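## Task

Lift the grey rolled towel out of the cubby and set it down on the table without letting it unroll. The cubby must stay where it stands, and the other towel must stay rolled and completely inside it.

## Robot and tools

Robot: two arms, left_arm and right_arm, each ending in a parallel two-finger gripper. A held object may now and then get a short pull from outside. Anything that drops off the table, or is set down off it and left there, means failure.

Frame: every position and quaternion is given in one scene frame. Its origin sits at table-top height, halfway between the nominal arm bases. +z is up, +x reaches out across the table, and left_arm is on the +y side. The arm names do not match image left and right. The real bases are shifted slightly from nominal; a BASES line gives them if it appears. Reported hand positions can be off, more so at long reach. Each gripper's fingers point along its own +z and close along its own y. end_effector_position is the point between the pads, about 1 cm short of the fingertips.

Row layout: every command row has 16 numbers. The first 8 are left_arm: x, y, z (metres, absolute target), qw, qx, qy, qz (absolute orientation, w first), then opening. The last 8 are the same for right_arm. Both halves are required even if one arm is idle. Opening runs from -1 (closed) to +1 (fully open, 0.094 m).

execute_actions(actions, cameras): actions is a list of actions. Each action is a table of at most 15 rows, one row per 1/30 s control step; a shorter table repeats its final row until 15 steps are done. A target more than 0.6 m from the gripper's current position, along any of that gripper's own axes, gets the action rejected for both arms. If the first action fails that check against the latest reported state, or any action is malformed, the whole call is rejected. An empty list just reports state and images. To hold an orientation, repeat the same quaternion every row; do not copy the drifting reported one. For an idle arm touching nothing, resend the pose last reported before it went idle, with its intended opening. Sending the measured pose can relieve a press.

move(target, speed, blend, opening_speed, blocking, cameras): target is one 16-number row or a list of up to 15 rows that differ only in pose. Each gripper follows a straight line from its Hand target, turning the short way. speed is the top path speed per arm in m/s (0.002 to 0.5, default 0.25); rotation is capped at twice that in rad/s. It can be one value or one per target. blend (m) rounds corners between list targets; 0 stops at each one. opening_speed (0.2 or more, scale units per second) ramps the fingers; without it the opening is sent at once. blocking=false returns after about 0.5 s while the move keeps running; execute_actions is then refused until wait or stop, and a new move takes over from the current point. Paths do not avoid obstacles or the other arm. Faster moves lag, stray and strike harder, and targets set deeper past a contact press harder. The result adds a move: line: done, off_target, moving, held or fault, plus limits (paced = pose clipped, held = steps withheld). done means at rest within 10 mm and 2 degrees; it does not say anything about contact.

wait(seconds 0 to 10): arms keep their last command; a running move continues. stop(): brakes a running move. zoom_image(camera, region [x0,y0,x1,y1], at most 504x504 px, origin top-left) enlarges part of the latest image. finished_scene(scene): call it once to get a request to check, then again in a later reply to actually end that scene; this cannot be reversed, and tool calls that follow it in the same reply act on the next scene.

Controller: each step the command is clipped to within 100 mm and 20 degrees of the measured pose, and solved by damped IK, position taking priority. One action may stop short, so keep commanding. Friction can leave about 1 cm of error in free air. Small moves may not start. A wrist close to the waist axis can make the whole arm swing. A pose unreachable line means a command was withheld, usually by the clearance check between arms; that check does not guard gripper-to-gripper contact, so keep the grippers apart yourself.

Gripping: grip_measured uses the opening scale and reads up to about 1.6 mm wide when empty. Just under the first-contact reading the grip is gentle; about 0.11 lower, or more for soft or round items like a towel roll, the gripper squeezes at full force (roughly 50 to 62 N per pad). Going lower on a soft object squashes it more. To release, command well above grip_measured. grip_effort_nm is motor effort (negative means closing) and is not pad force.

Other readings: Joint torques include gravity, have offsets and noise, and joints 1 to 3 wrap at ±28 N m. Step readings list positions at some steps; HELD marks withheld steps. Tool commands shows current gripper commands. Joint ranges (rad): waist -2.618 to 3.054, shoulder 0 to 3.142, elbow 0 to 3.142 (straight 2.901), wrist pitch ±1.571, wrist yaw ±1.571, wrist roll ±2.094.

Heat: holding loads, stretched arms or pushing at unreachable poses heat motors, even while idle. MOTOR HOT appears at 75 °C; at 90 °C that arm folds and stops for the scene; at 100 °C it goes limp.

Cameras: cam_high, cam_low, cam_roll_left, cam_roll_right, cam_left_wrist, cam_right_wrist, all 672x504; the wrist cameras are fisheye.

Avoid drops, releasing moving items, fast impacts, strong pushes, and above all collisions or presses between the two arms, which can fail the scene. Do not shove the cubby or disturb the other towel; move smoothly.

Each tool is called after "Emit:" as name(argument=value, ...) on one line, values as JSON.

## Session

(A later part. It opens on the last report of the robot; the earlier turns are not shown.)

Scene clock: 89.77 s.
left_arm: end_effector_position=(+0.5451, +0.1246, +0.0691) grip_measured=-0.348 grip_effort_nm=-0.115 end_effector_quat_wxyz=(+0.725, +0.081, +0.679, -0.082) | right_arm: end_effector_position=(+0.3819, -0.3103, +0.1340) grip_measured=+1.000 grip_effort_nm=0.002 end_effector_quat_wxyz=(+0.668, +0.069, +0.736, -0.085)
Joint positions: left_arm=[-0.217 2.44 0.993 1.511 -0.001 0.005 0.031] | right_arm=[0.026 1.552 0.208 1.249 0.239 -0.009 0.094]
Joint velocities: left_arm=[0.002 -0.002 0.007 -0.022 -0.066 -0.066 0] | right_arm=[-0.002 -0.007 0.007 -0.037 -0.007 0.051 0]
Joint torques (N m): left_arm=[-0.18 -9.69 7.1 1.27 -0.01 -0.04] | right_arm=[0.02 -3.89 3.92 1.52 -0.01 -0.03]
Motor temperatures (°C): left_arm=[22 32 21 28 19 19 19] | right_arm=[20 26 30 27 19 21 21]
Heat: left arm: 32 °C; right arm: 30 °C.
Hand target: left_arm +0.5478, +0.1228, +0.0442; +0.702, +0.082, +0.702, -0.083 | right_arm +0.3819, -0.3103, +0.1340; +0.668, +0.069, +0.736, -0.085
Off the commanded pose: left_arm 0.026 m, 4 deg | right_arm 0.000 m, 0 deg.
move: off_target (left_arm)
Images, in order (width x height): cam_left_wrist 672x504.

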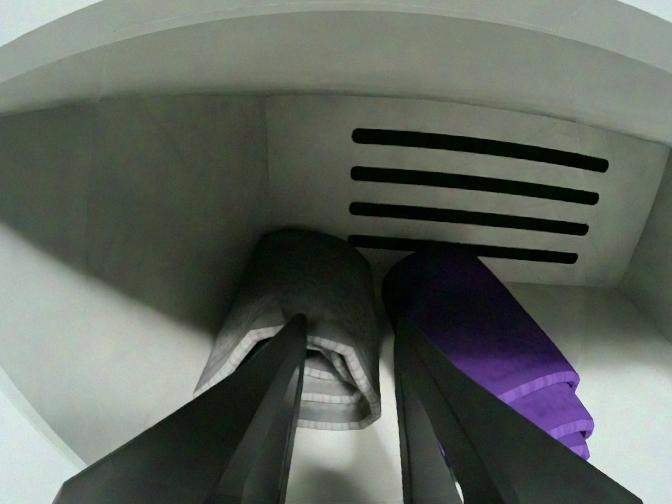

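Emit:
move(target=[[0.510,0.134,0.030,0.7023,0.0825,0.7023,-0.0825,-0.35,0.3819,-0.3103,0.134,0.668,0.069,0.736,-0.085,1]], speed=0.06, cameras=["cam_left_wrist"])

Scene clock: 91.17 s.
left_arm: end_effector_position=(+0.5154, +0.1316, +0.0432) grip_measured=-0.348 grip_effort_nm=-0.115 end_effector_quat_wxyz=(+0.704, +0.083, +0.700, -0.080) | right_arm: end_effector_position=(+0.3819, -0.3103, +0.1340) grip_measured=+1.000 grip_effort_nm=-0.002 end_effector_quat_wxyz=(+0.668, +0.069, +0.736, -0.085)
Joint positions: left_arm=[-0.217 2.447 0.866 1.586 -0.001 0.005 0.031] | right_arm=[0.026 1.552 0.208 1.249 0.239 -0.009 0.094]
Joint velocities: left_arm=[0.002 0.002 0.022 -0.037 0.022 -0.007 0] | right_arm=[0.007 -0.012 -0.017 -0.022 -0.051 0.022 0]
Joint torques (N m): left_arm=[0.53 -11.06 2.56 1.77 0.07 -0.04] | right_arm=[0.03 -3.88 3.93 1.52 -0.02 -0.03]
Motor temperatures (°C): left_arm=[22 32 21 28 19 19 19] | right_arm=[20 26 30 27 19 21 21]
Heat: left arm: 32 °C; right arm: 30 °C.
Hand target: left_arm +0.5104, +0.1341, +0.0305; +0.692, +0.083, +0.713, -0.082 | right_arm +0.3819, -0.3103, +0.1340; +0.668, +0.069, +0.736, -0.085
Off the commanded pose: left_arm 0.014 m, 0 deg | right_arm 0.000 m, 0 deg.
joint read past its limit (left arm) — joint 4 (wrist pitch), upper limit.
joint sent to its limit (left arm) — joint 4 (wrist pitch), upper limit. The joint targets still meet the commanded pose.
move: off_target (left_arm)
Images, in order (width x height): cam_left_wrist 672x504.

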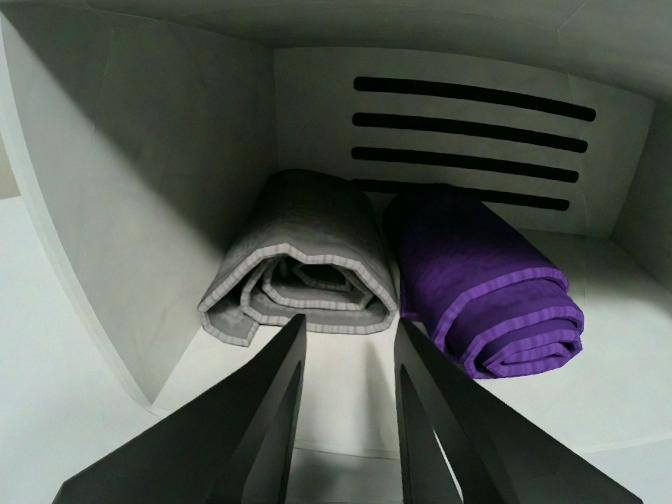

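Emit:
move(target=[[0.531,0.1255,0.033,0.7023,0.0825,0.7023,-0.0825,-0.3,0.3819,-0.3103,0.134,0.668,0.069,0.736,-0.085,1]], speed=0.05, cameras=["cam_left_wrist"])

Scene clock: 92.70 s.
left_arm: end_effector_position=(+0.5284, +0.1285, +0.0511) grip_measured=-0.302 grip_effort_nm=0.100 end_effector_quat_wxyz=(+0.717, +0.082, +0.688, -0.081) | right_arm: end_effector_position=(+0.3819, -0.3103, +0.1340) grip_measured=+1.000 grip_effort_nm=-0.002 end_effector_quat_wxyz=(+0.668, +0.069, +0.736, -0.085)
Joint positions: left_arm=[-0.217 2.465 0.927 1.577 -0.001 0.005 0.033] | right_arm=[0.026 1.552 0.208 1.249 0.239 -0.009 0.094]
Joint velocities: left_arm=[0.007 0.017 0.007 0.022 0.022 0.022 -0.002] | right_arm=[0.007 0.017 0.007 0.007 -0.022 -0.051 0]
Joint torques (N m): left_arm=[-0.5 -9.65 6.23 1.52 -0.05 -0.03] | right_arm=[0.03 -3.88 3.92 1.51 -0.02 -0.02]
Motor temperatures (°C): left_arm=[22 32 21 28 19 19 19] | right_arm=[20 26 30 27 19 21 21]
Heat: left arm: 32 °C; right arm: 30 °C.
Hand target: left_arm +0.5298, +0.1257, +0.0333; +0.702, +0.083, +0.702, -0.082 | right_arm +0.3819, -0.3103, +0.1340; +0.668, +0.069, +0.736, -0.085
Off the commanded pose: left_arm 0.019 m, 2 deg | right_arm 0.000 m, 0 deg.
move: off_target (left_arm)
Images, in order (width x height): cam_left_wrist 672x504.

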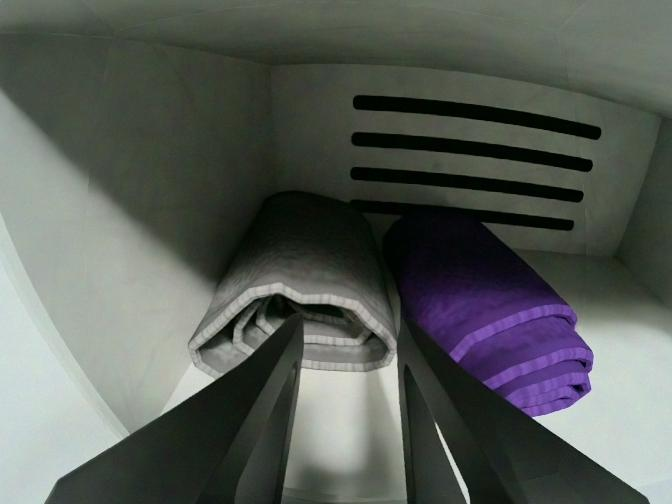

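Emit:
move(target=[[0.552,0.115,0.030,0.7023,0.0825,0.7023,-0.0825,-0.3,0.3819,-0.3103,0.134,0.668,0.069,0.736,-0.085,1]], speed=0.05, cameras=["cam_left_wrist"])

Scene clock: 94.10 s.
left_arm: end_effector_position=(+0.5487, +0.1180, +0.0491) grip_measured=-0.302 grip_effort_nm=0.090 end_effector_quat_wxyz=(+0.717, +0.084, +0.687, -0.084) | right_arm: end_effector_position=(+0.3819, -0.3103, +0.1340) grip_measured=+1.000 grip_effort_nm=0.002 end_effector_quat_wxyz=(+0.668, +0.069, +0.736, -0.085)
Joint positions: left_arm=[-0.229 2.502 1.032 1.512 -0.006 0.005 0.033] | right_arm=[0.026 1.552 0.208 1.249 0.239 -0.009 0.094]
Joint velocities: left_arm=[-0.022 -0.007 0.012 0.022 -0.007 0.066 0] | right_arm=[-0.017 -0.007 -0.012 0.007 -0.007 -0.051 0]
Joint torques (N m): left_arm=[-0.81 -10.26 6.97 1.48 -0.16 -0.03] | right_arm=[0.03 -3.89 3.93 1.52 -0.01 -0.03]
Motor temperatures (°C): left_arm=[22 31 21 28 19 19 19] | right_arm=[20 26 30 27 19 21 21]
Heat: left arm: 31 °C; right arm: 30 °C.
Hand target: left_arm +0.5506, +0.1151, +0.0302; +0.702, +0.083, +0.702, -0.083 | right_arm +0.3819, -0.3103, +0.1340; +0.668, +0.069, +0.736, -0.085
Off the commanded pose: left_arm 0.020 m, 2 deg | right_arm 0.000 m, 0 deg.
move: off_target (left_arm)
Images, in order (width x height): cam_left_wrist 672x504.

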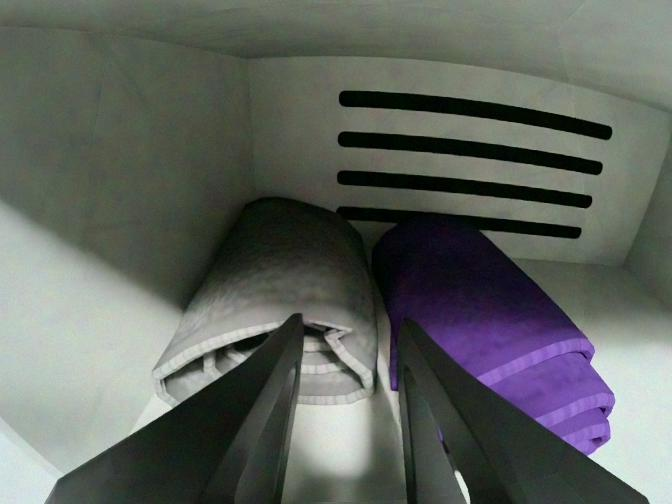

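Emit:
zoom_image(camera="cam_left_wrist", region=[240, 280, 440, 420])

Scaled by 2.520 from the camera's 672x504 image, which has a finer 960x720 frame.

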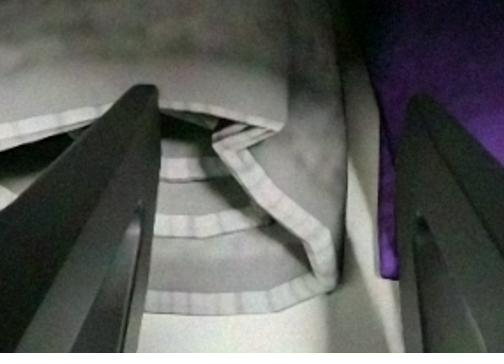

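Emit:
move(target=[[0.520,0.122,0.026,0.7023,0.0825,0.7023,-0.0825,-0.3,0.3819,-0.3103,0.134,0.668,0.069,0.736,-0.085,1]], speed=0.06, cameras=["cam_left_wrist"])

Scene clock: 95.77 s.
left_arm: end_effector_position=(+0.5301, +0.1231, +0.0448) grip_measured=-0.302 grip_effort_nm=0.095 end_effector_quat_wxyz=(+0.718, +0.083, +0.686, -0.083) | right_arm: end_effector_position=(+0.3819, -0.3103, +0.1340) grip_measured=+1.000 grip_effort_nm=0.002 end_effector_quat_wxyz=(+0.668, +0.069, +0.736, -0.085)
Joint positions: left_arm=[-0.229 2.496 0.95 1.59 -0.009 0.005 0.033] | right_arm=[0.026 1.552 0.208 1.249 0.239 -0.009 0.094]
Joint velocities: left_arm=[0.002 -0.002 -0.007 -0.007 -0.007 -0.037 0] | right_arm=[-0.007 0.007 0.012 -0.037 0.095 -0.007 0]
Joint torques (N m): left_arm=[-0.92 -11.74 1.35 1.72 -0.14 -0.03] | right_arm=[0.03 -3.89 3.92 1.52 -0.01 -0.03]
Motor temperatures (°C): left_arm=[22 31 21 28 19 19 19] | right_arm=[20 26 30 27 19 21 21]
Heat: left arm: 31 °C; right arm: 30 °C.
Hand target: left_arm +0.5206, +0.1222, +0.0267; +0.699, +0.083, +0.706, -0.082 | right_arm +0.3819, -0.3103, +0.1340; +0.668, +0.069, +0.736, -0.085
Off the commanded pose: left_arm 0.021 m, 3 deg | right_arm 0.000 m, 0 deg.
joint read past its limit (left arm) — joint 4 (wrist pitch), upper limit.
joint sent to its limit (left arm) — joint 4 (wrist pitch), upper limit. The joint targets still meet the commanded pose.
move: off_target (left_arm)
Images, in order (width x height): cam_left_wrist 672x504.

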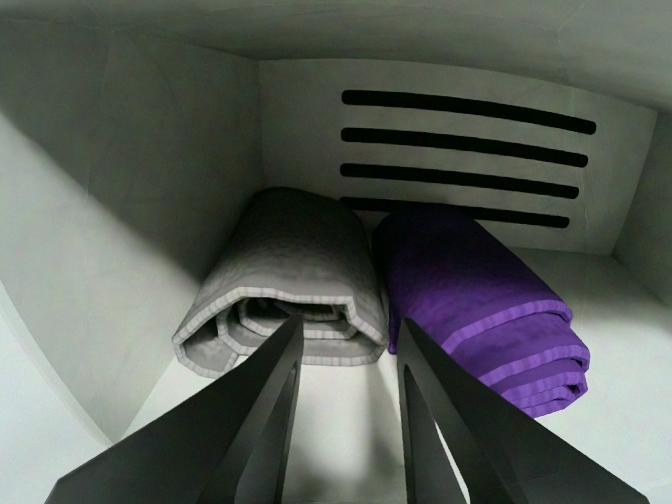

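Emit:
move(target=[[0.557,0.111,0.018,0.7023,0.0825,0.7023,-0.0825,-0.3,0.3819,-0.3103,0.134,0.668,0.069,0.736,-0.085,1]], speed=0.05, cameras=["cam_left_wrist"])

Emit:
zoom_image(camera="cam_left_wrist", region=[140, 220, 460, 440])

Scene clock: 97.40 s.
left_arm: end_effector_position=(+0.5529, +0.1150, +0.0512) grip_measured=-0.302 grip_effort_nm=0.095 end_effector_quat_wxyz=(+0.729, +0.081, +0.674, -0.085) | right_arm: end_effector_position=(+0.3819, -0.3103, +0.1340) grip_measured=+1.000 grip_effort_nm=0.002 end_effector_quat_wxyz=(+0.668, +0.069, +0.736, -0.085)
Joint positions: left_arm=[-0.234 2.533 1.065 1.545 -0.013 0.005 0.033] | right_arm=[0.026 1.552 0.208 1.249 0.239 -0.009 0.094]
Joint velocities: left_arm=[-0.017 0.002 0.002 0.037 -0.037 -0.037 -0.001] | right_arm=[0.007 -0.002 0.002 -0.037 0.022 -0.051 0]
Joint torques (N m): left_arm=[-0.83 -9.07 7.15 1.24 -0.14 -0.03] | right_arm=[0.03 -3.88 3.92 1.53 -0.01 -0.02]
Motor temperatures (°C): left_arm=[22 31 21 28 19 19 19] | right_arm=[20 26 30 27 19 21 21]
Heat: left arm: 31 °C; right arm: 30 °C.
Hand target: left_arm +0.5537, +0.1116, +0.0188; +0.702, +0.083, +0.702, -0.083 | right_arm +0.3819, -0.3103, +0.1340; +0.668, +0.069, +0.736, -0.085
Off the commanded pose: left_arm 0.034 m, 4 deg | right_arm 0.000 m, 0 deg.
move: off_target (left_arm)
Images, in order (width x height): cam_left_wrist 672x504.

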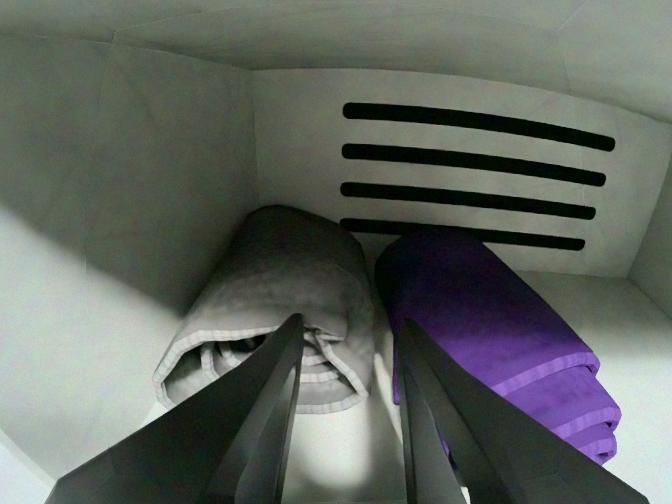

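Scaled by 1.575 from the camera's 672x504 image, which has a finer 960x720 frame.

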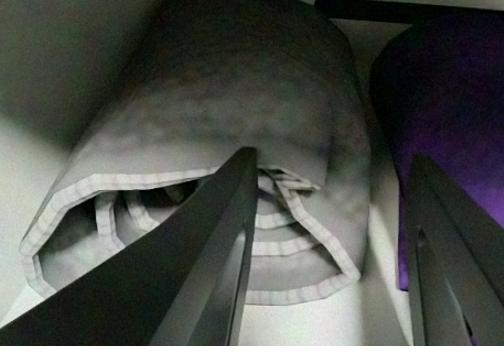

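Emit:
move(target=[[0.510,0.118,0.028,0.7023,0.0825,0.7023,-0.0825,-0.3,0.3819,-0.3103,0.134,0.668,0.069,0.736,-0.085,1],[0.496,0.110,0.028,0.7023,0.0825,0.7023,-0.0825,-0.3,0.3819,-0.3103,0.134,0.668,0.069,0.736,-0.085,1]], speed=0.08, cameras=[])

Emit:
move(target=[[0.498,0.110,0.028,0.7023,0.0825,0.7023,-0.0825,-1,0.3819,-0.3103,0.134,0.668,0.069,0.736,-0.085,1]], speed=0.08, cameras=["cam_left_wrist"])

Scene clock: 100.63 s.
left_arm: end_effector_position=(+0.5054, +0.1116, +0.0415) grip_measured=-0.302 grip_effort_nm=0.100 end_effector_quat_wxyz=(+0.701, +0.083, +0.704, -0.080) | right_arm: end_effector_position=(+0.3819, -0.3103, +0.1340) grip_measured=+1.000 grip_effort_nm=0.007 end_effector_quat_wxyz=(+0.668, +0.069, +0.736, -0.085)
Joint positions: left_arm=[-0.28 2.44 0.846 1.59 -0.063 0.004 0.033] | right_arm=[0.026 1.552 0.208 1.249 0.239 -0.009 0.094]
Joint velocities: left_arm=[-0.012 0.002 -0.002 -0.007 -0.037 -0.022 0] | right_arm=[-0.017 -0.002 -0.007 -0.095 -0.022 0.007 0]
Joint torques (N m): left_arm=[-1.03 -11.63 1.43 1.73 -0.11 -0.07] | right_arm=[0.06 -3.88 3.92 1.53 -0.02 -0.03]
Motor temperatures (°C): left_arm=[22 31 21 28 19 19 19] | right_arm=[20 26 30 27 19 21 21]
Heat: left arm: 31 °C; right arm: 30 °C.
Hand target: left_arm +0.4967, +0.1103, +0.0285; +0.686, +0.083, +0.719, -0.081 | right_arm +0.3819, -0.3103, +0.1340; +0.668, +0.069, +0.736, -0.085
Off the commanded pose: left_arm 0.016 m, 0 deg | right_arm 0.000 m, 0 deg.
joint read past its limit (left arm) — joint 4 (wrist pitch), upper limit.
joint sent to its limit (left arm) — joint 4 (wrist pitch), upper limit. The joint targets are off in orientation, not in position.
move: off_target (left_arm)
No camera images: "cameras" was empty.

Scene clock: 101.33 s.
left_arm: end_effector_position=(+0.5054, +0.1118, +0.0415) grip_measured=-0.988 grip_effort_nm=-0.672 end_effector_quat_wxyz=(+0.701, +0.083, +0.704, -0.080) | right_arm: end_effector_position=(+0.3819, -0.3103, +0.1340) grip_measured=+1.000 grip_effort_nm=-0.002 end_effector_quat_wxyz=(+0.668, +0.069, +0.736, -0.085)
Joint positions: left_arm=[-0.28 2.44 0.846 1.59 -0.064 0.004 0.001] | right_arm=[0.026 1.552 0.208 1.249 0.239 -0.009 0.094]
Joint velocities: left_arm=[-0.002 -0.002 0.007 0.051 0.007 0.051 0] | right_arm=[-0.002 -0.007 0.002 -0.037 -0.007 -0.095 0]
Joint torques (N m): left_arm=[-0.95 -11.17 2.21 1.73 -0.11 -0.05] | right_arm=[0.05 -3.89 3.92 1.52 -0.02 -0.02]
Motor temperatures (°C): left_arm=[22 31 21 28 19 19 19] | right_arm=[20 26 30 27 19 21 21]
Heat: left arm: 31 °C; right arm: 30 °C.
Hand target: left_arm +0.4984, +0.1100, +0.0284; +0.687, +0.084, +0.717, -0.081 | right_arm +0.3819, -0.3103, +0.1340; +0.668, +0.069, +0.736, -0.085
Off the commanded pose: left_arm 0.015 m, 0 deg | right_arm 0.000 m, 0 deg.
joint read past its limit (left arm) — joint 4 (wrist pitch), upper limit.
joint sent to its limit (left arm) — joint 4 (wrist pitch), upper limit. The joint targets still meet the commanded pose.
move: off_target (left_arm)
Images, in order (width x height): cam_left_wrist 672x504.

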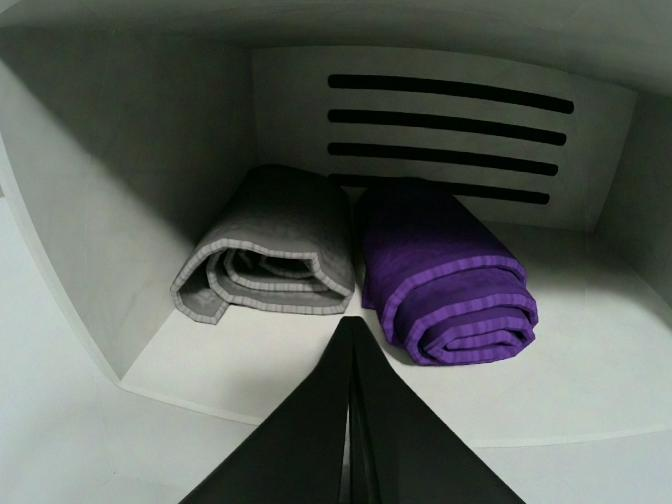

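Emit:
move(target=[[0.561,0.094,0.024,0.7023,0.0825,0.7023,-0.0825,-1,0.3819,-0.3103,0.134,0.668,0.069,0.736,-0.085,1],[0.550,0.048,0.028,0.7023,0.0825,0.7023,-0.0825,-1,0.3819,-0.3103,0.134,0.668,0.069,0.736,-0.085,1]], speed=0.06, cameras=["cam_left_wrist"])

Scene clock: 104.10 s.
left_arm: end_effector_position=(+0.5470, +0.0538, +0.0503) grip_measured=-0.988 grip_effort_nm=-0.662 end_effector_quat_wxyz=(+0.721, +0.077, +0.683, -0.085) | right_arm: end_effector_position=(+0.3819, -0.3103, +0.1340) grip_measured=+1.000 grip_effort_nm=-0.007 end_effector_quat_wxyz=(+0.668, +0.069, +0.736, -0.085)
Joint positions: left_arm=[-0.387 2.535 1.124 1.466 -0.171 0.004 0.001] | right_arm=[0.026 1.552 0.208 1.249 0.239 -0.009 0.094]
Joint velocities: left_arm=[-0.017 0.002 -0.002 0.007 0.037 0.007 0] | right_arm=[-0.012 0.012 -0.012 -0.022 0.037 0.007 0]
Joint torques (N m): left_arm=[-0.92 -10.76 7.47 1.32 -0.1 -0.02] | right_arm=[0.05 -3.88 3.93 1.52 -0.02 -0.03]
Motor temperatures (°C): left_arm=[22 31 21 28 19 19 19] | right_arm=[20 26 30 27 19 21 21]
Heat: left arm: 31 °C; right arm: 30 °C.
Hand target: left_arm +0.5479, +0.0487, +0.0280; +0.702, +0.082, +0.702, -0.082 | right_arm +0.3819, -0.3103, +0.1340; +0.668, +0.069, +0.736, -0.085
Off the commanded pose: left_arm 0.023 m, 3 deg | right_arm 0.000 m, 0 deg.
move: off_target (left_arm)
Images, in order (width x height): cam_left_wrist 672x504.

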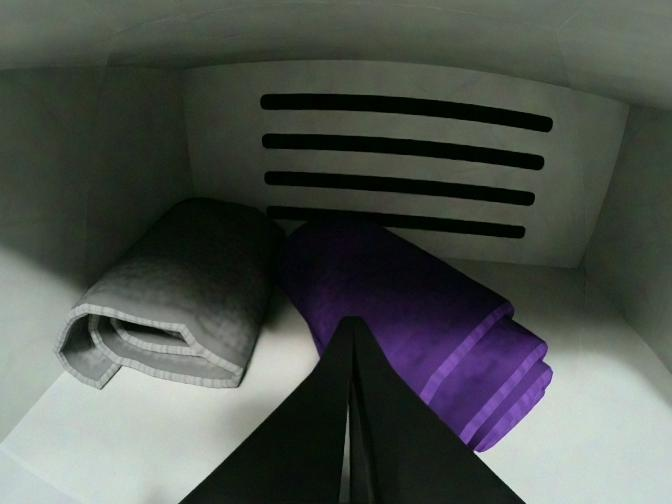

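Emit:
move(target=[[0.490,0.066,0.034,0.7023,0.0825,0.7023,-0.0825,-1,0.3819,-0.3103,0.134,0.668,0.069,0.736,-0.085,1],[0.472,0.130,0.038,0.7059,-0.0407,0.7059,0.0407,-1,0.3819,-0.3103,0.134,0.668,0.069,0.736,-0.085,1]], speed=0.12, cameras=[])

Emit:
move(target=[[0.472,0.132,0.038,0.7059,-0.0407,0.7059,0.0407,0.5,0.3819,-0.3103,0.134,0.668,0.069,0.736,-0.085,1]], speed=0.12, cameras=["cam_left_wrist","cam_high"])

Scene clock: 108.77 s.
left_arm: end_effector_position=(+0.4791, +0.1278, +0.0398) grip_measured=-0.988 grip_effort_nm=-0.652 end_effector_quat_wxyz=(+0.696, -0.041, +0.716, +0.037) | right_arm: end_effector_position=(+0.3819, -0.3103, +0.1340) grip_measured=+1.000 grip_effort_nm=-0.002 end_effector_quat_wxyz=(+0.668, +0.069, +0.736, -0.085)
Joint positions: left_arm=[-0.433 2.411 0.789 1.59 -0.558 -0.022 0.001] | right_arm=[0.026 1.552 0.208 1.249 0.239 -0.009 0.094]
Joint velocities: left_arm=[-0.022 -0.012 0.002 -0.007 0.037 -0.051 0.001] | right_arm=[-0.022 0.007 0.002 -0.022 -0.051 -0.022 0]
Joint torques (N m): left_arm=[-0.54 -12.71 1.83 1.61 -0.24 -0.04] | right_arm=[0.05 -3.88 3.92 1.51 -0.01 -0.02]
Motor temperatures (°C): left_arm=[22 31 21 28 19 19 19] | right_arm=[20 26 30 27 19 21 21]
Heat: left arm: 31 °C; right arm: 30 °C.
Hand target: left_arm +0.4739, +0.1302, +0.0384; +0.691, -0.044, +0.720, +0.042 | right_arm +0.3819, -0.3103, +0.1340; +0.668, +0.069, +0.736, -0.085
Off the commanded pose: left_arm 0.008 m, 2 deg | right_arm 0.000 m, 0 deg.
joint read past its limit (left arm) — joint 4 (wrist pitch), upper limit.
joint sent to its limit (left arm) — joint 4 (wrist pitch), upper limit. The joint targets still meet the commanded pose.
move: done
No camera images: "cameras" was empty.

Scene clock: 109.47 s.
left_arm: end_effector_position=(+0.4775, +0.1309, +0.0395) grip_measured=+0.498 grip_effort_nm=0.095 end_effector_quat_wxyz=(+0.695, -0.048, +0.716, +0.039) | right_arm: end_effector_position=(+0.3819, -0.3103, +0.1340) grip_measured=+1.000 grip_effort_nm=-0.002 end_effector_quat_wxyz=(+0.668, +0.069, +0.736, -0.085)
Joint positions: left_arm=[-0.432 2.407 0.781 1.59 -0.569 -0.03 0.07] | right_arm=[0.026 1.552 0.208 1.249 0.239 -0.009 0.094]
Joint velocities: left_arm=[-0.027 0.002 -0.002 0.051 0.037 -0.081 0] | right_arm=[0.012 -0.002 0.002 0.022 0.022 0.022 0]
Joint torques (N m): left_arm=[-0.4 -12.72 1.74 1.61 -0.11 0.03] | right_arm=[0.03 -3.88 3.92 1.52 -0.01 -0.03]
Motor temperatures (°C): left_arm=[22 31 21 28 19 19 19] | right_arm=[20 26 30 27 19 21 21]
Heat: left arm: 31 °C; right arm: 30 °C.
Hand target: left_arm +0.4725, +0.1319, +0.0382; +0.690, -0.045, +0.721, +0.043 | right_arm +0.3819, -0.3103, +0.1340; +0.668, +0.069, +0.736, -0.085
Off the commanded pose: left_arm 0.006 m, 2 deg | right_arm 0.000 m, 0 deg.
joint read past its limit (left arm) — joint 4 (wrist pitch), upper limit.
joint sent to its limit (left arm) — joint 4 (wrist pitch), upper limit. The joint targets are off in orientation, not in position.
move: done
Images, in order (width x height): cam_high 672x504, cam_left_wrist 672x504.

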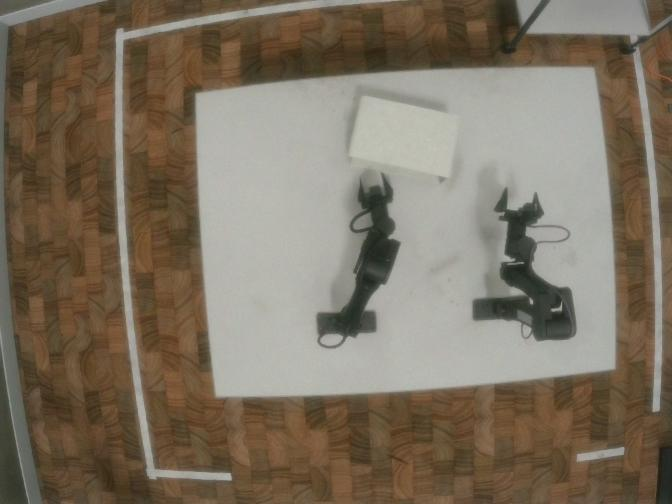

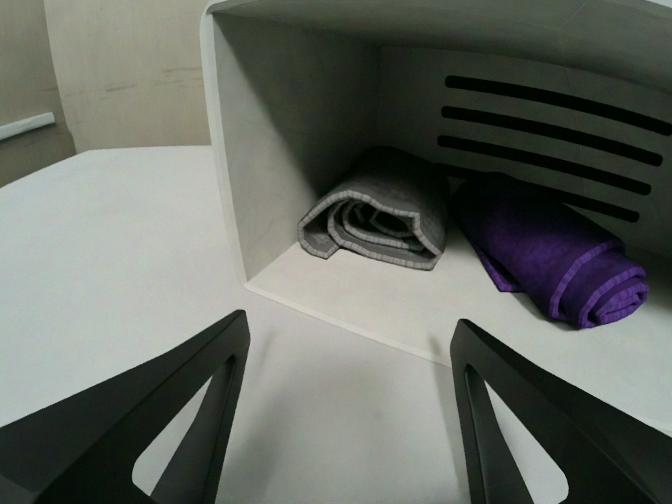

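Emit:
move(target=[[0.480,0.146,0.042,0.7035,-0.0715,0.7035,0.0715,0.49,0.3819,-0.3103,0.134,0.668,0.069,0.736,-0.085,1]], speed=0.08, cameras=["cam_left_wrist"])

Emit:
zoom_image(camera="cam_left_wrist", region=[180, 110, 520, 370])

Scene clock: 113.77 s.
left_arm: end_effector_position=(+0.4763, +0.1421, +0.0405) grip_measured=+0.492 grip_effort_nm=-0.115 end_effector_quat_wxyz=(+0.695, -0.070, +0.713, +0.062) | right_arm: end_effector_position=(+0.3819, -0.3103, +0.1340) grip_measured=+1.000 grip_effort_nm=-0.002 end_effector_quat_wxyz=(+0.668, +0.069, +0.736, -0.085)
Joint positions: left_arm=[-0.432 2.407 0.784 1.59 -0.635 -0.028 0.07] | right_arm=[0.026 1.552 0.208 1.249 0.239 -0.009 0.094]
Joint velocities: left_arm=[-0.007 -0.002 0.007 -0.007 0.022 0.022 0.001] | right_arm=[0.002 -0.002 0.002 0.051 0.11 0.022 0]
Joint torques (N m): left_arm=[0.69 -11.19 5.37 1.58 -0.23 0.14] | right_arm=[0.03 -3.9 3.92 1.52 -0.01 -0.03]
Motor temperatures (°C): left_arm=[22 32 21 28 19 19 19] | right_arm=[20 26 30 27 19 21 21]
Heat: left arm: 32 °C; right arm: 30 °C.
Hand target: left_arm +0.4803, +0.1460, +0.0421; +0.696, -0.074, +0.711, +0.072 | right_arm +0.3819, -0.3103, +0.1340; +0.668, +0.069, +0.736, -0.085
Off the commanded pose: left_arm 0.006 m, 2 deg | right_arm 0.000 m, 0 deg.
joint read past its limit (left arm) — joint 4 (wrist pitch), upper limit.
joint sent to its limit (left arm) — joint 4 (wrist pitch), upper limit. The joint targets still meet the commanded pose.
move: done
Images, in order (width x height): cam_left_wrist 672x504.

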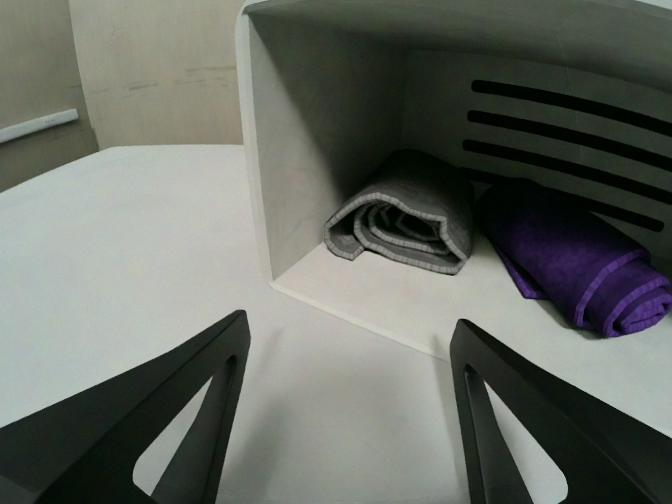

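Scaled by 1.482 from the camera's 672x504 image, which has a finer 960x720 frame.

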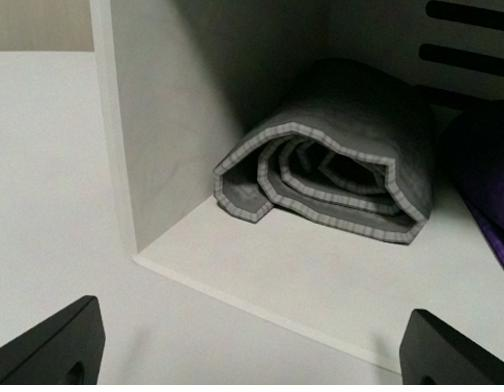

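Emit:
move(target=[[0.490,0.138,0.040,0.7035,-0.0715,0.7035,0.0715,0.8,0.3819,-0.3103,0.134,0.668,0.069,0.736,-0.085,1],[0.518,0.1305,0.038,0.7035,-0.0715,0.7035,0.0715,0.8,0.3819,-0.3103,0.134,0.668,0.069,0.736,-0.085,1]], speed=0.08, cameras=["cam_left_wrist"])

Scene clock: 115.87 s.
left_arm: end_effector_position=(+0.5135, +0.1269, +0.0555) grip_measured=+0.798 grip_effort_nm=0.105 end_effector_quat_wxyz=(+0.717, -0.080, +0.690, +0.058) | right_arm: end_effector_position=(+0.3819, -0.3103, +0.1340) grip_measured=+1.000 grip_effort_nm=0.002 end_effector_quat_wxyz=(+0.668, +0.069, +0.736, -0.085)
Joint positions: left_arm=[-0.429 2.455 0.966 1.531 -0.639 -0.01 0.084] | right_arm=[0.026 1.552 0.208 1.249 0.239 -0.009 0.094]
Joint velocities: left_arm=[-0.002 -0.012 -0.007 0.022 -0.051 -0.051 0.001] | right_arm=[0.002 0.002 -0.012 -0.022 -0.051 0.007 0]
Joint torques (N m): left_arm=[1.03 -9.58 6.45 1.39 0.02 0.13] | right_arm=[0.02 -3.89 3.92 1.52 -0.02 -0.03]
Motor temperatures (°C): left_arm=[22 32 21 28 19 19 19] | right_arm=[20 26 30 27 19 21 21]
Heat: left arm: 32 °C; right arm: 30 °C.
Hand target: left_arm +0.5168, +0.1306, +0.0379; +0.703, -0.071, +0.704, +0.072 | right_arm +0.3819, -0.3103, +0.1340; +0.668, +0.069, +0.736, -0.085
Off the commanded pose: left_arm 0.018 m, 3 deg | right_arm 0.000 m, 0 deg.
move: off_target (left_arm)
Images, in order (width x height): cam_left_wrist 672x504.

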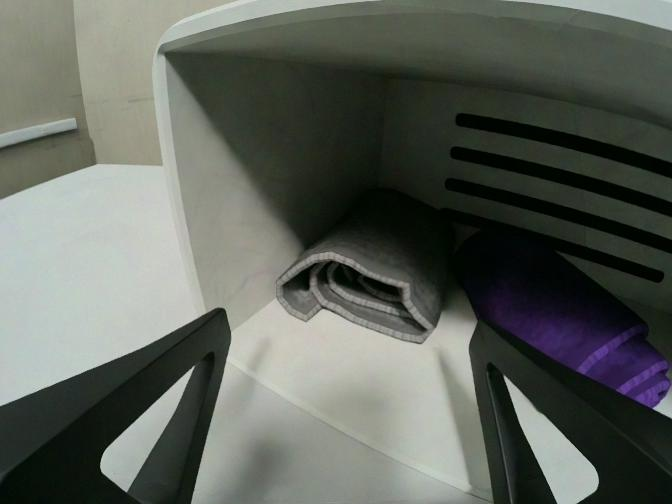

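Emit:
move(target=[[0.480,0.140,0.040,0.7035,-0.0715,0.7035,0.0715,0.8,0.3819,-0.3103,0.134,0.668,0.069,0.736,-0.085,1]], speed=0.1, cameras=[])

Emit:
move(target=[[0.484,0.175,0.040,0.7035,-0.0715,0.7035,0.0715,-1,0.3819,-0.3103,0.134,0.668,0.069,0.736,-0.085,1]], speed=0.1, cameras=["cam_left_wrist"])

Scene clock: 117.97 s.
left_arm: end_effector_position=(+0.4859, +0.1400, +0.0408) grip_measured=+0.798 grip_effort_nm=0.095 end_effector_quat_wxyz=(+0.701, -0.076, +0.706, +0.067) | right_arm: end_effector_position=(+0.3819, -0.3103, +0.1340) grip_measured=+1.000 grip_effort_nm=-0.002 end_effector_quat_wxyz=(+0.668, +0.069, +0.736, -0.085)
Joint positions: left_arm=[-0.432 2.437 0.837 1.589 -0.649 -0.018 0.084] | right_arm=[0.026 1.552 0.208 1.249 0.239 -0.009 0.094]
Joint velocities: left_arm=[0.002 0.007 -0.007 -0.081 0.022 0.022 0] | right_arm=[-0.027 0.002 -0.012 0.037 -0.051 -0.037 0]
Joint torques (N m): left_arm=[-0.83 -13.15 1.89 1.58 -0.16 0.04] | right_arm=[0.05 -3.89 3.92 1.52 -0.01 -0.03]
Motor temperatures (°C): left_arm=[22 32 21 28 19 19 19] | right_arm=[20 26 30 27 19 21 21]
Heat: left arm: 32 °C; right arm: 30 °C.
Hand target: left_arm +0.4805, +0.1400, +0.0402; +0.696, -0.074, +0.710, +0.072 | right_arm +0.3819, -0.3103, +0.1340; +0.668, +0.069, +0.736, -0.085
Off the commanded pose: left_arm 0.006 m, 1 deg | right_arm 0.000 m, 0 deg.
joint read past its limit (left arm) — joint 4 (wrist pitch), upper limit.
joint sent to its limit (left arm) — joint 4 (wrist pitch), upper limit. The joint targets still meet the commanded pose.
move: done
No camera images: "cameras" was empty.

Scene clock: 118.83 s.
left_arm: end_effector_position=(+0.4871, +0.1739, +0.0399) grip_measured=-0.988 grip_effort_nm=-0.657 end_effector_quat_wxyz=(+0.693, -0.080, +0.712, +0.077) | right_arm: end_effector_position=(+0.3819, -0.3103, +0.1340) grip_measured=+1.000 grip_effort_nm=-0.002 end_effector_quat_wxyz=(+0.668, +0.069, +0.736, -0.085)
Joint positions: left_arm=[-0.347 2.411 0.789 1.59 -0.584 -0.019 0.001] | right_arm=[0.026 1.552 0.208 1.249 0.239 -0.009 0.094]
Joint velocities: left_arm=[-0.007 0.012 -0.027 0.007 -0.081 -0.051 0] | right_arm=[0.027 -0.002 -0.007 0.007 -0.007 0.051 0]
Joint torques (N m): left_arm=[0.54 -13.01 1.98 1.61 0.16 -0.03] | right_arm=[0.03 -3.89 3.92 1.52 -0.01 -0.03]
Motor temperatures (°C): left_arm=[22 32 21 28 19 19 19] | right_arm=[20 26 30 27 19 21 21]
Heat: left arm: 32 °C; right arm: 30 °C.
Hand target: left_arm +0.4845, +0.1748, +0.0404; +0.690, -0.076, +0.716, +0.073 | right_arm +0.3819, -0.3103, +0.1340; +0.668, +0.069, +0.736, -0.085
Off the commanded pose: left_arm 0.003 m, 2 deg | right_arm 0.000 m, 0 deg.
joint read past its limit (left arm) — joint 4 (wrist pitch), upper limit.
joint sent to its limit (left arm) — joint 4 (wrist pitch), upper limit. The joint targets still meet the commanded pose.
move: done
Images, in order (width x height): cam_left_wrist 672x504.

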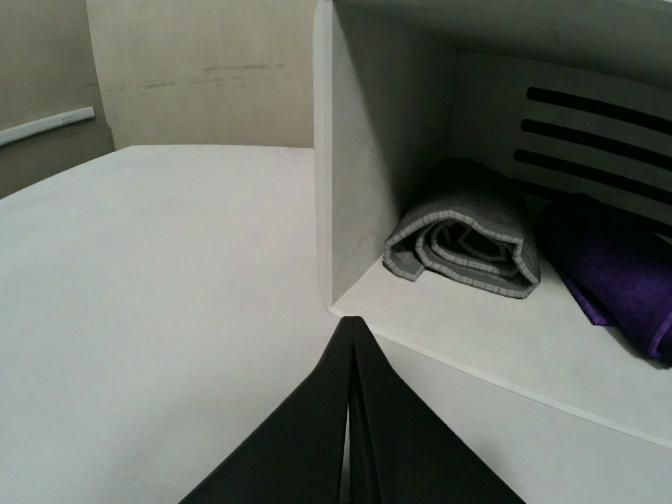

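Emit:
execute_actions(actions=[], cameras=["cam_high", "cam_low", "cam_roll_left"])

Emit:
zoom_image(camera="cam_high", region=[310, 80, 470, 200])

Scene clock: 119.77 s.
left_arm: end_effector_position=(+0.4871, +0.1739, +0.0399) grip_measured=-0.988 grip_effort_nm=-0.657 end_effector_quat_wxyz=(+0.693, -0.080, +0.712, +0.077) | right_arm: end_effector_position=(+0.3819, -0.3103, +0.1340) grip_measured=+1.000 grip_effort_nm=0.002 end_effector_quat_wxyz=(+0.668, +0.069, +0.736, -0.085)
Joint positions: left_arm=[-0.347 2.411 0.789 1.59 -0.584 -0.019 0.001] | right_arm=[0.026 1.552 0.208 1.249 0.239 -0.009 0.094]
Joint velocities: left_arm=[-0.007 0.002 -0.027 0.022 0.037 0.022 0] | right_arm=[0.007 0.002 -0.007 -0.037 -0.022 -0.007 0]
Joint torques (N m): left_arm=[0.54 -13.01 1.98 1.61 0.16 -0.03] | right_arm=[0.03 -3.89 3.92 1.52 -0.01 -0.03]
Motor temperatures (°C): left_arm=[22 32 21 28 19 19 19] | right_arm=[20 26 30 27 19 21 21]
Heat: left arm: 32 °C; right arm: 30 °C.
Hand target: left_arm +0.4845, +0.1748, +0.0404; +0.690, -0.076, +0.716, +0.073 | right_arm +0.3819, -0.3103, +0.1340; +0.668, +0.069, +0.736, -0.085
Tool commands: left_gripper/opening=-1.0 right_gripper/opening=+1.0
Off the commanded pose: left_arm 0.003 m, 2 deg | right_arm 0.000 m, 0 deg.
joint read past its limit (left arm) — joint 4 (wrist pitch), upper limit.
Images, in order (width x height): cam_high 672x504, cam_low 672x504, cam_roll_left 672x504.

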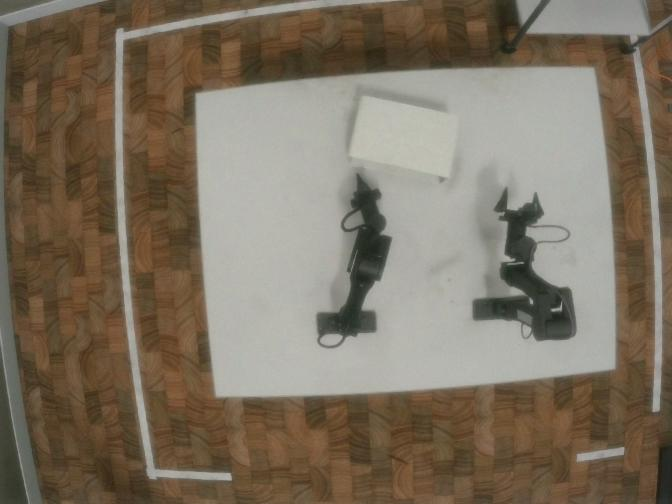

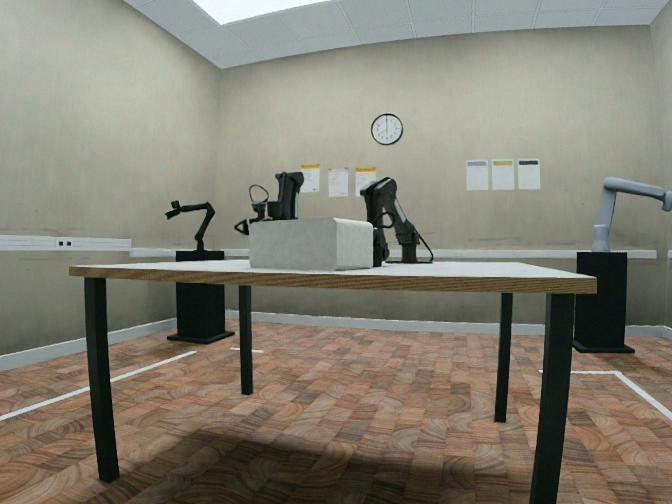

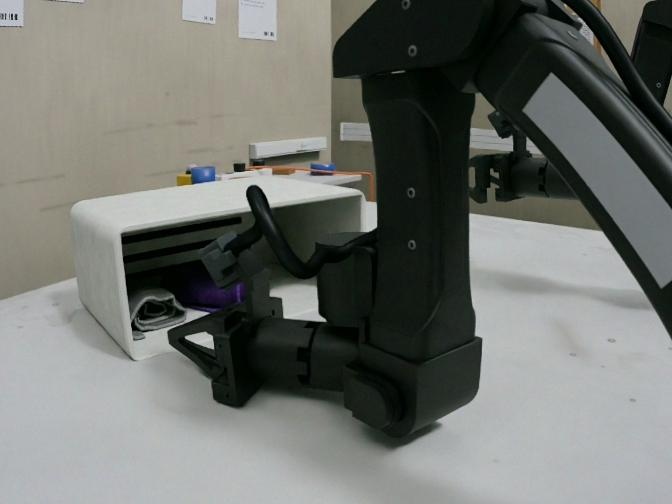

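Scaled by 3.150 from the camera's 672x504 image, which has a finer 960x720 frame.

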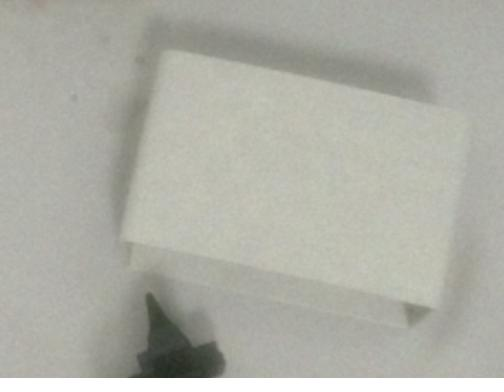

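Emit:
move(target=[[0.53,0.1695,0.036,0.7035,-0.0715,0.7035,0.0715,-1,0.3819,-0.3103,0.134,0.668,0.069,0.736,-0.085,1]], speed=0.06, cameras=["cam_left_wrist"])

Scene clock: 121.93 s.
left_arm: end_effector_position=(+0.5256, +0.1683, +0.0529) grip_measured=-0.988 grip_effort_nm=-0.662 end_effector_quat_wxyz=(+0.716, -0.082, +0.690, +0.063) | right_arm: end_effector_position=(+0.3819, -0.3103, +0.1340) grip_measured=+1.000 grip_effort_nm=0.002 end_effector_quat_wxyz=(+0.668, +0.069, +0.736, -0.085)
Joint positions: left_arm=[-0.318 2.461 0.954 1.547 -0.54 -0.011 0.001] | right_arm=[0.026 1.552 0.208 1.249 0.239 -0.009 0.094]
Joint velocities: left_arm=[0.017 -0.012 -0.007 -0.022 0.007 -0.007 0] | right_arm=[0.002 0.012 -0.012 0.037 -0.007 -0.022 0]
Joint torques (N m): left_arm=[0.7 -9.69 6.41 1.34 0.13 0.13] | right_arm=[0.02 -3.88 3.92 1.52 -0.02 -0.03]
Motor temperatures (°C): left_arm=[22 32 21 28 19 19 19] | right_arm=[20 26 30 27 19 21 21]
Heat: left arm: 32 °C; right arm: 30 °C.
Hand target: left_arm +0.5287, +0.1696, +0.0360; +0.703, -0.071, +0.704, +0.072 | right_arm +0.3819, -0.3103, +0.1340; +0.668, +0.069, +0.736, -0.085
Off the commanded pose: left_arm 0.017 m, 3 deg | right_arm 0.000 m, 0 deg.
move: off_target (left_arm)
Images, in order (width x height): cam_left_wrist 672x504.

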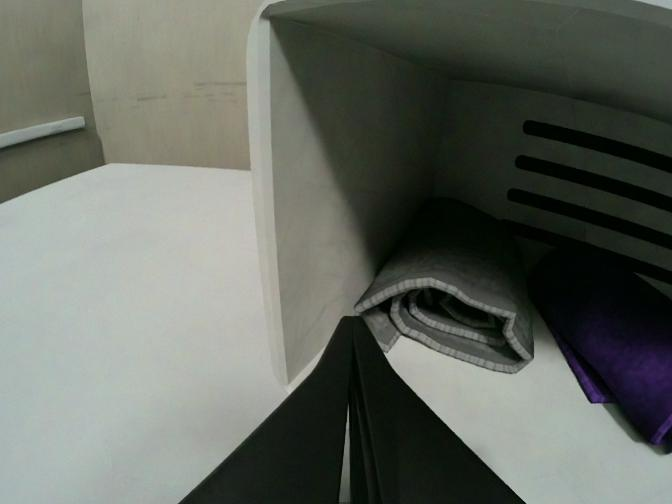

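Emit:
move(target=[[0.526,0.180,0.036,0.7035,-0.0715,0.7035,0.0715,-1,0.3819,-0.3103,0.134,0.668,0.069,0.736,-0.085,1],[0.586,0.166,0.028,0.7035,-0.0715,0.7035,0.0715,-1,0.3819,-0.3103,0.134,0.668,0.069,0.736,-0.085,1]], speed=0.06, cameras=["cam_left_wrist"])

Scene clock: 124.73 s.
left_arm: end_effector_position=(+0.5805, +0.1640, +0.0500) grip_measured=-0.988 grip_effort_nm=-0.657 end_effector_quat_wxyz=(+0.721, -0.084, +0.685, +0.061) | right_arm: end_effector_position=(+0.3819, -0.3103, +0.1340) grip_measured=+1.000 grip_effort_nm=0.002 end_effector_quat_wxyz=(+0.668, +0.069, +0.736, -0.085)
Joint positions: left_arm=[-0.285 2.561 1.217 1.397 -0.506 -0.011 0.001] | right_arm=[0.026 1.552 0.208 1.249 0.239 -0.009 0.094]
Joint velocities: left_arm=[-0.022 -0.002 -0.007 -0.051 0.022 -0.125 0] | right_arm=[0.002 -0.007 -0.027 -0.037 -0.051 -0.095 0]
Joint torques (N m): left_arm=[0.87 -11.03 7.91 1.26 0.13 0.11] | right_arm=[0.03 -3.89 3.93 1.52 -0.02 -0.03]
Motor temperatures (°C): left_arm=[22 32 21 28 19 19 19] | right_arm=[20 26 30 28 19 21 21]
Heat: left arm: 32 °C; right arm: 30 °C.
Hand target: left_arm +0.5841, +0.1659, +0.0281; +0.703, -0.072, +0.704, +0.071 | right_arm +0.3819, -0.3103, +0.1340; +0.668, +0.069, +0.736, -0.085
Off the commanded pose: left_arm 0.023 m, 3 deg | right_arm 0.000 m, 0 deg.
move: off_target (left_arm)
Images, in order (width x height): cam_left_wrist 672x504.

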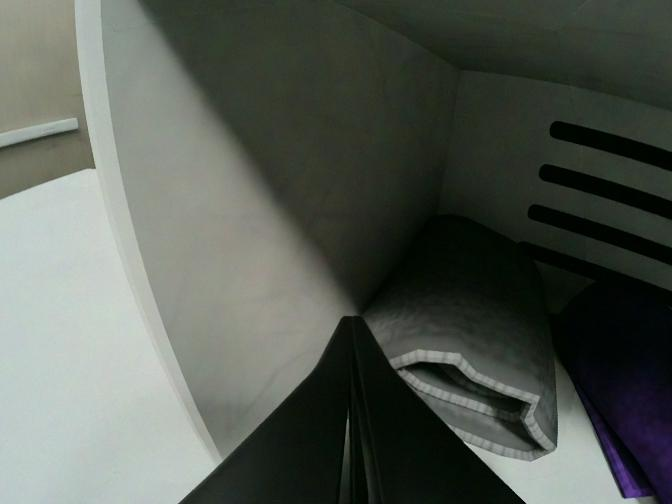

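Emit:
move(target=[[0.583,0.160,0.018,0.7035,-0.0715,0.7035,0.0715,-1,0.3819,-0.3103,0.134,0.668,0.069,0.736,-0.085,1],[0.578,0.120,0.020,0.7035,-0.0715,0.7035,0.0715,-1,0.3819,-0.3103,0.134,0.668,0.069,0.736,-0.085,1]], speed=0.05, cameras=["cam_left_wrist"])

Scene clock: 127.07 s.
left_arm: end_effector_position=(+0.5754, +0.1300, +0.0508) grip_measured=-0.988 grip_effort_nm=-0.652 end_effector_quat_wxyz=(+0.728, -0.094, +0.677, +0.060) | right_arm: end_effector_position=(+0.3819, -0.3103, +0.1340) grip_measured=+1.000 grip_effort_nm=0.002 end_effector_quat_wxyz=(+0.668, +0.069, +0.736, -0.085)
Joint positions: left_arm=[-0.369 2.592 1.264 1.408 -0.602 -0.011 0.001] | right_arm=[0.026 1.552 0.208 1.249 0.239 -0.009 0.094]
Joint velocities: left_arm=[0.007 -0.027 -0.007 -0.037 0.007 0.007 0] | right_arm=[0.007 0.002 -0.022 -0.022 -0.007 -0.007 0]
Joint torques (N m): left_arm=[-1.39 -10.66 7.62 1.03 0.03 0.12] | right_arm=[0.03 -3.89 3.9 1.52 -0.02 -0.03]
Motor temperatures (°C): left_arm=[22 32 21 28 19 19 19] | right_arm=[20 26 30 28 19 21 21]
Heat: left arm: 32 °C; right arm: 30 °C.
Hand target: left_arm +0.5749, +0.1209, +0.0206; +0.704, -0.071, +0.703, +0.071 | right_arm +0.3819, -0.3103, +0.1340; +0.668, +0.069, +0.736, -0.085
Off the commanded pose: left_arm 0.032 m, 5 deg | right_arm 0.000 m, 0 deg.
move: off_target (left_arm)
Images, in order (width x height): cam_left_wrist 672x504.

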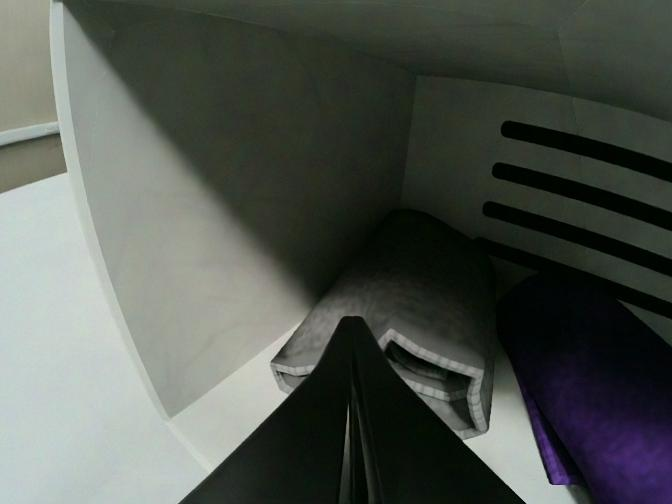

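Emit:
move(target=[[0.50,0.150,0.030,0.7035,-0.0715,0.7035,0.0715,-1,0.3819,-0.3103,0.134,0.668,0.069,0.736,-0.085,1]], speed=0.1, cameras=["cam_left_wrist"])

Emit:
zoom_image(camera="cam_left_wrist", region=[250, 130, 510, 330])

Scene clock: 128.80 s.
left_arm: end_effector_position=(+0.5089, +0.1505, +0.0428) grip_measured=-0.988 grip_effort_nm=-0.647 end_effector_quat_wxyz=(+0.713, -0.076, +0.694, +0.069) | right_arm: end_effector_position=(+0.3819, -0.3103, +0.1340) grip_measured=+1.000 grip_effort_nm=0.002 end_effector_quat_wxyz=(+0.668, +0.069, +0.736, -0.085)
Joint positions: left_arm=[-0.38 2.481 0.921 1.59 -0.6 0.004 0.001] | right_arm=[0.026 1.552 0.208 1.249 0.239 -0.009 0.094]
Joint velocities: left_arm=[-0.012 -0.012 0.002 -0.051 0.022 -0.051 0] | right_arm=[0.007 0.002 -0.017 -0.022 0.007 -0.007 0]
Joint torques (N m): left_arm=[-0.81 -11.96 1.43 1.58 -0.11 -0.1] | right_arm=[0.03 -3.88 3.92 1.52 -0.02 -0.03]
Motor temperatures (°C): left_arm=[22 32 21 28 19 19 19] | right_arm=[20 26 30 28 19 21 21]
Heat: left arm: 32 °C; right arm: 30 °C.
Hand target: left_arm +0.5005, +0.1506, +0.0305; +0.700, -0.073, +0.707, +0.072 | right_arm +0.3819, -0.3103, +0.1340; +0.668, +0.069, +0.736, -0.085
Off the commanded pose: left_arm 0.016 m, 2 deg | right_arm 0.000 m, 0 deg.
joint read past its limit (left arm) — joint 4 (wrist pitch), upper limit.
joint sent to its limit (left arm) — joint 4 (wrist pitch), upper limit. The joint targets still meet the commanded pose.
move: off_target (left_arm)
Images, in order (width x height): cam_left_wrist 672x504.

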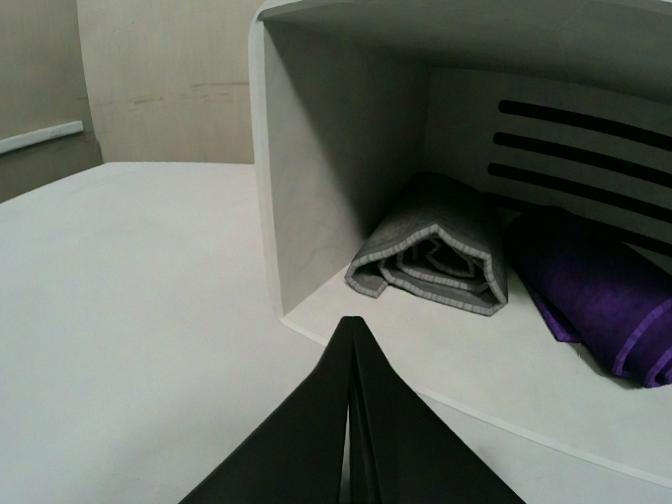

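Scaled by 1.938 from the camera's 672x504 image, which has a finer 960x720 frame.

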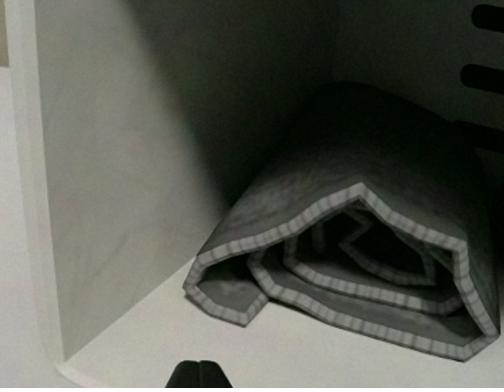

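Emit:
move(target=[[0.495,0.134,0.034,0.7035,-0.0715,0.7035,0.0715,1,0.3819,-0.3103,0.134,0.668,0.069,0.736,-0.085,1]], speed=0.1, cameras=["cam_left_wrist"])

Scene clock: 131.00 s.
left_arm: end_effector_position=(+0.5027, +0.1374, +0.0427) grip_measured=+0.998 grip_effort_nm=0.100 end_effector_quat_wxyz=(+0.712, -0.078, +0.694, +0.070) | right_arm: end_effector_position=(+0.3819, -0.3103, +0.1340) grip_measured=+1.000 grip_effort_nm=0.002 end_effector_quat_wxyz=(+0.668, +0.069, +0.736, -0.085)
Joint positions: left_arm=[-0.422 2.481 0.921 1.59 -0.647 0.003 0.094] | right_arm=[0.026 1.552 0.208 1.249 0.239 -0.009 0.094]
Joint velocities: left_arm=[-0.012 -0.002 -0.017 -0.037 0.022 -0.007 -0.001] | right_arm=[0.007 0.012 -0.012 0.022 0.022 0.022 0]
Joint torques (N m): left_arm=[-1.39 -12.3 1.89 1.56 -0.11 -0.04] | right_arm=[0.02 -3.88 3.92 1.52 -0.02 -0.03]
Motor temperatures (°C): left_arm=[22 32 21 28 19 19 19] | right_arm=[20 26 30 28 19 21 21]
Heat: left arm: 32 °C; right arm: 30 °C.
Hand target: left_arm +0.4953, +0.1341, +0.0340; +0.703, -0.072, +0.704, +0.071 | right_arm +0.3819, -0.3103, +0.1340; +0.668, +0.069, +0.736, -0.085
Off the commanded pose: left_arm 0.012 m, 2 deg | right_arm 0.000 m, 0 deg.
joint read past its limit (left arm) — joint 4 (wrist pitch), upper limit.
joint sent to its limit (left arm) — joint 4 (wrist pitch), upper limit. The joint targets still meet the commanded pose.
move: off_target (left_arm)
Images, in order (width x height): cam_left_wrist 672x504.

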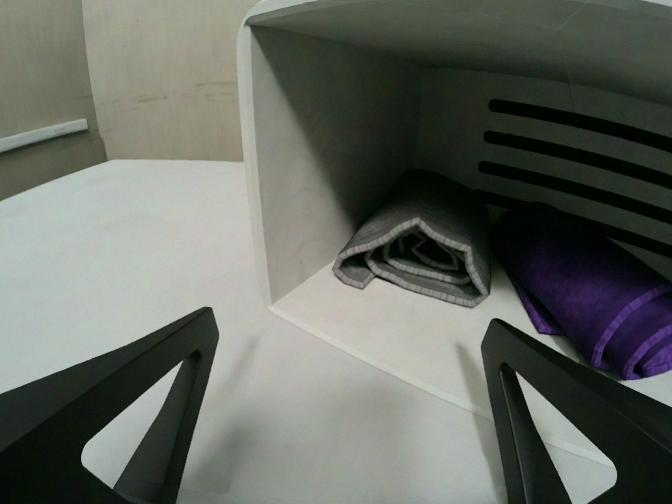

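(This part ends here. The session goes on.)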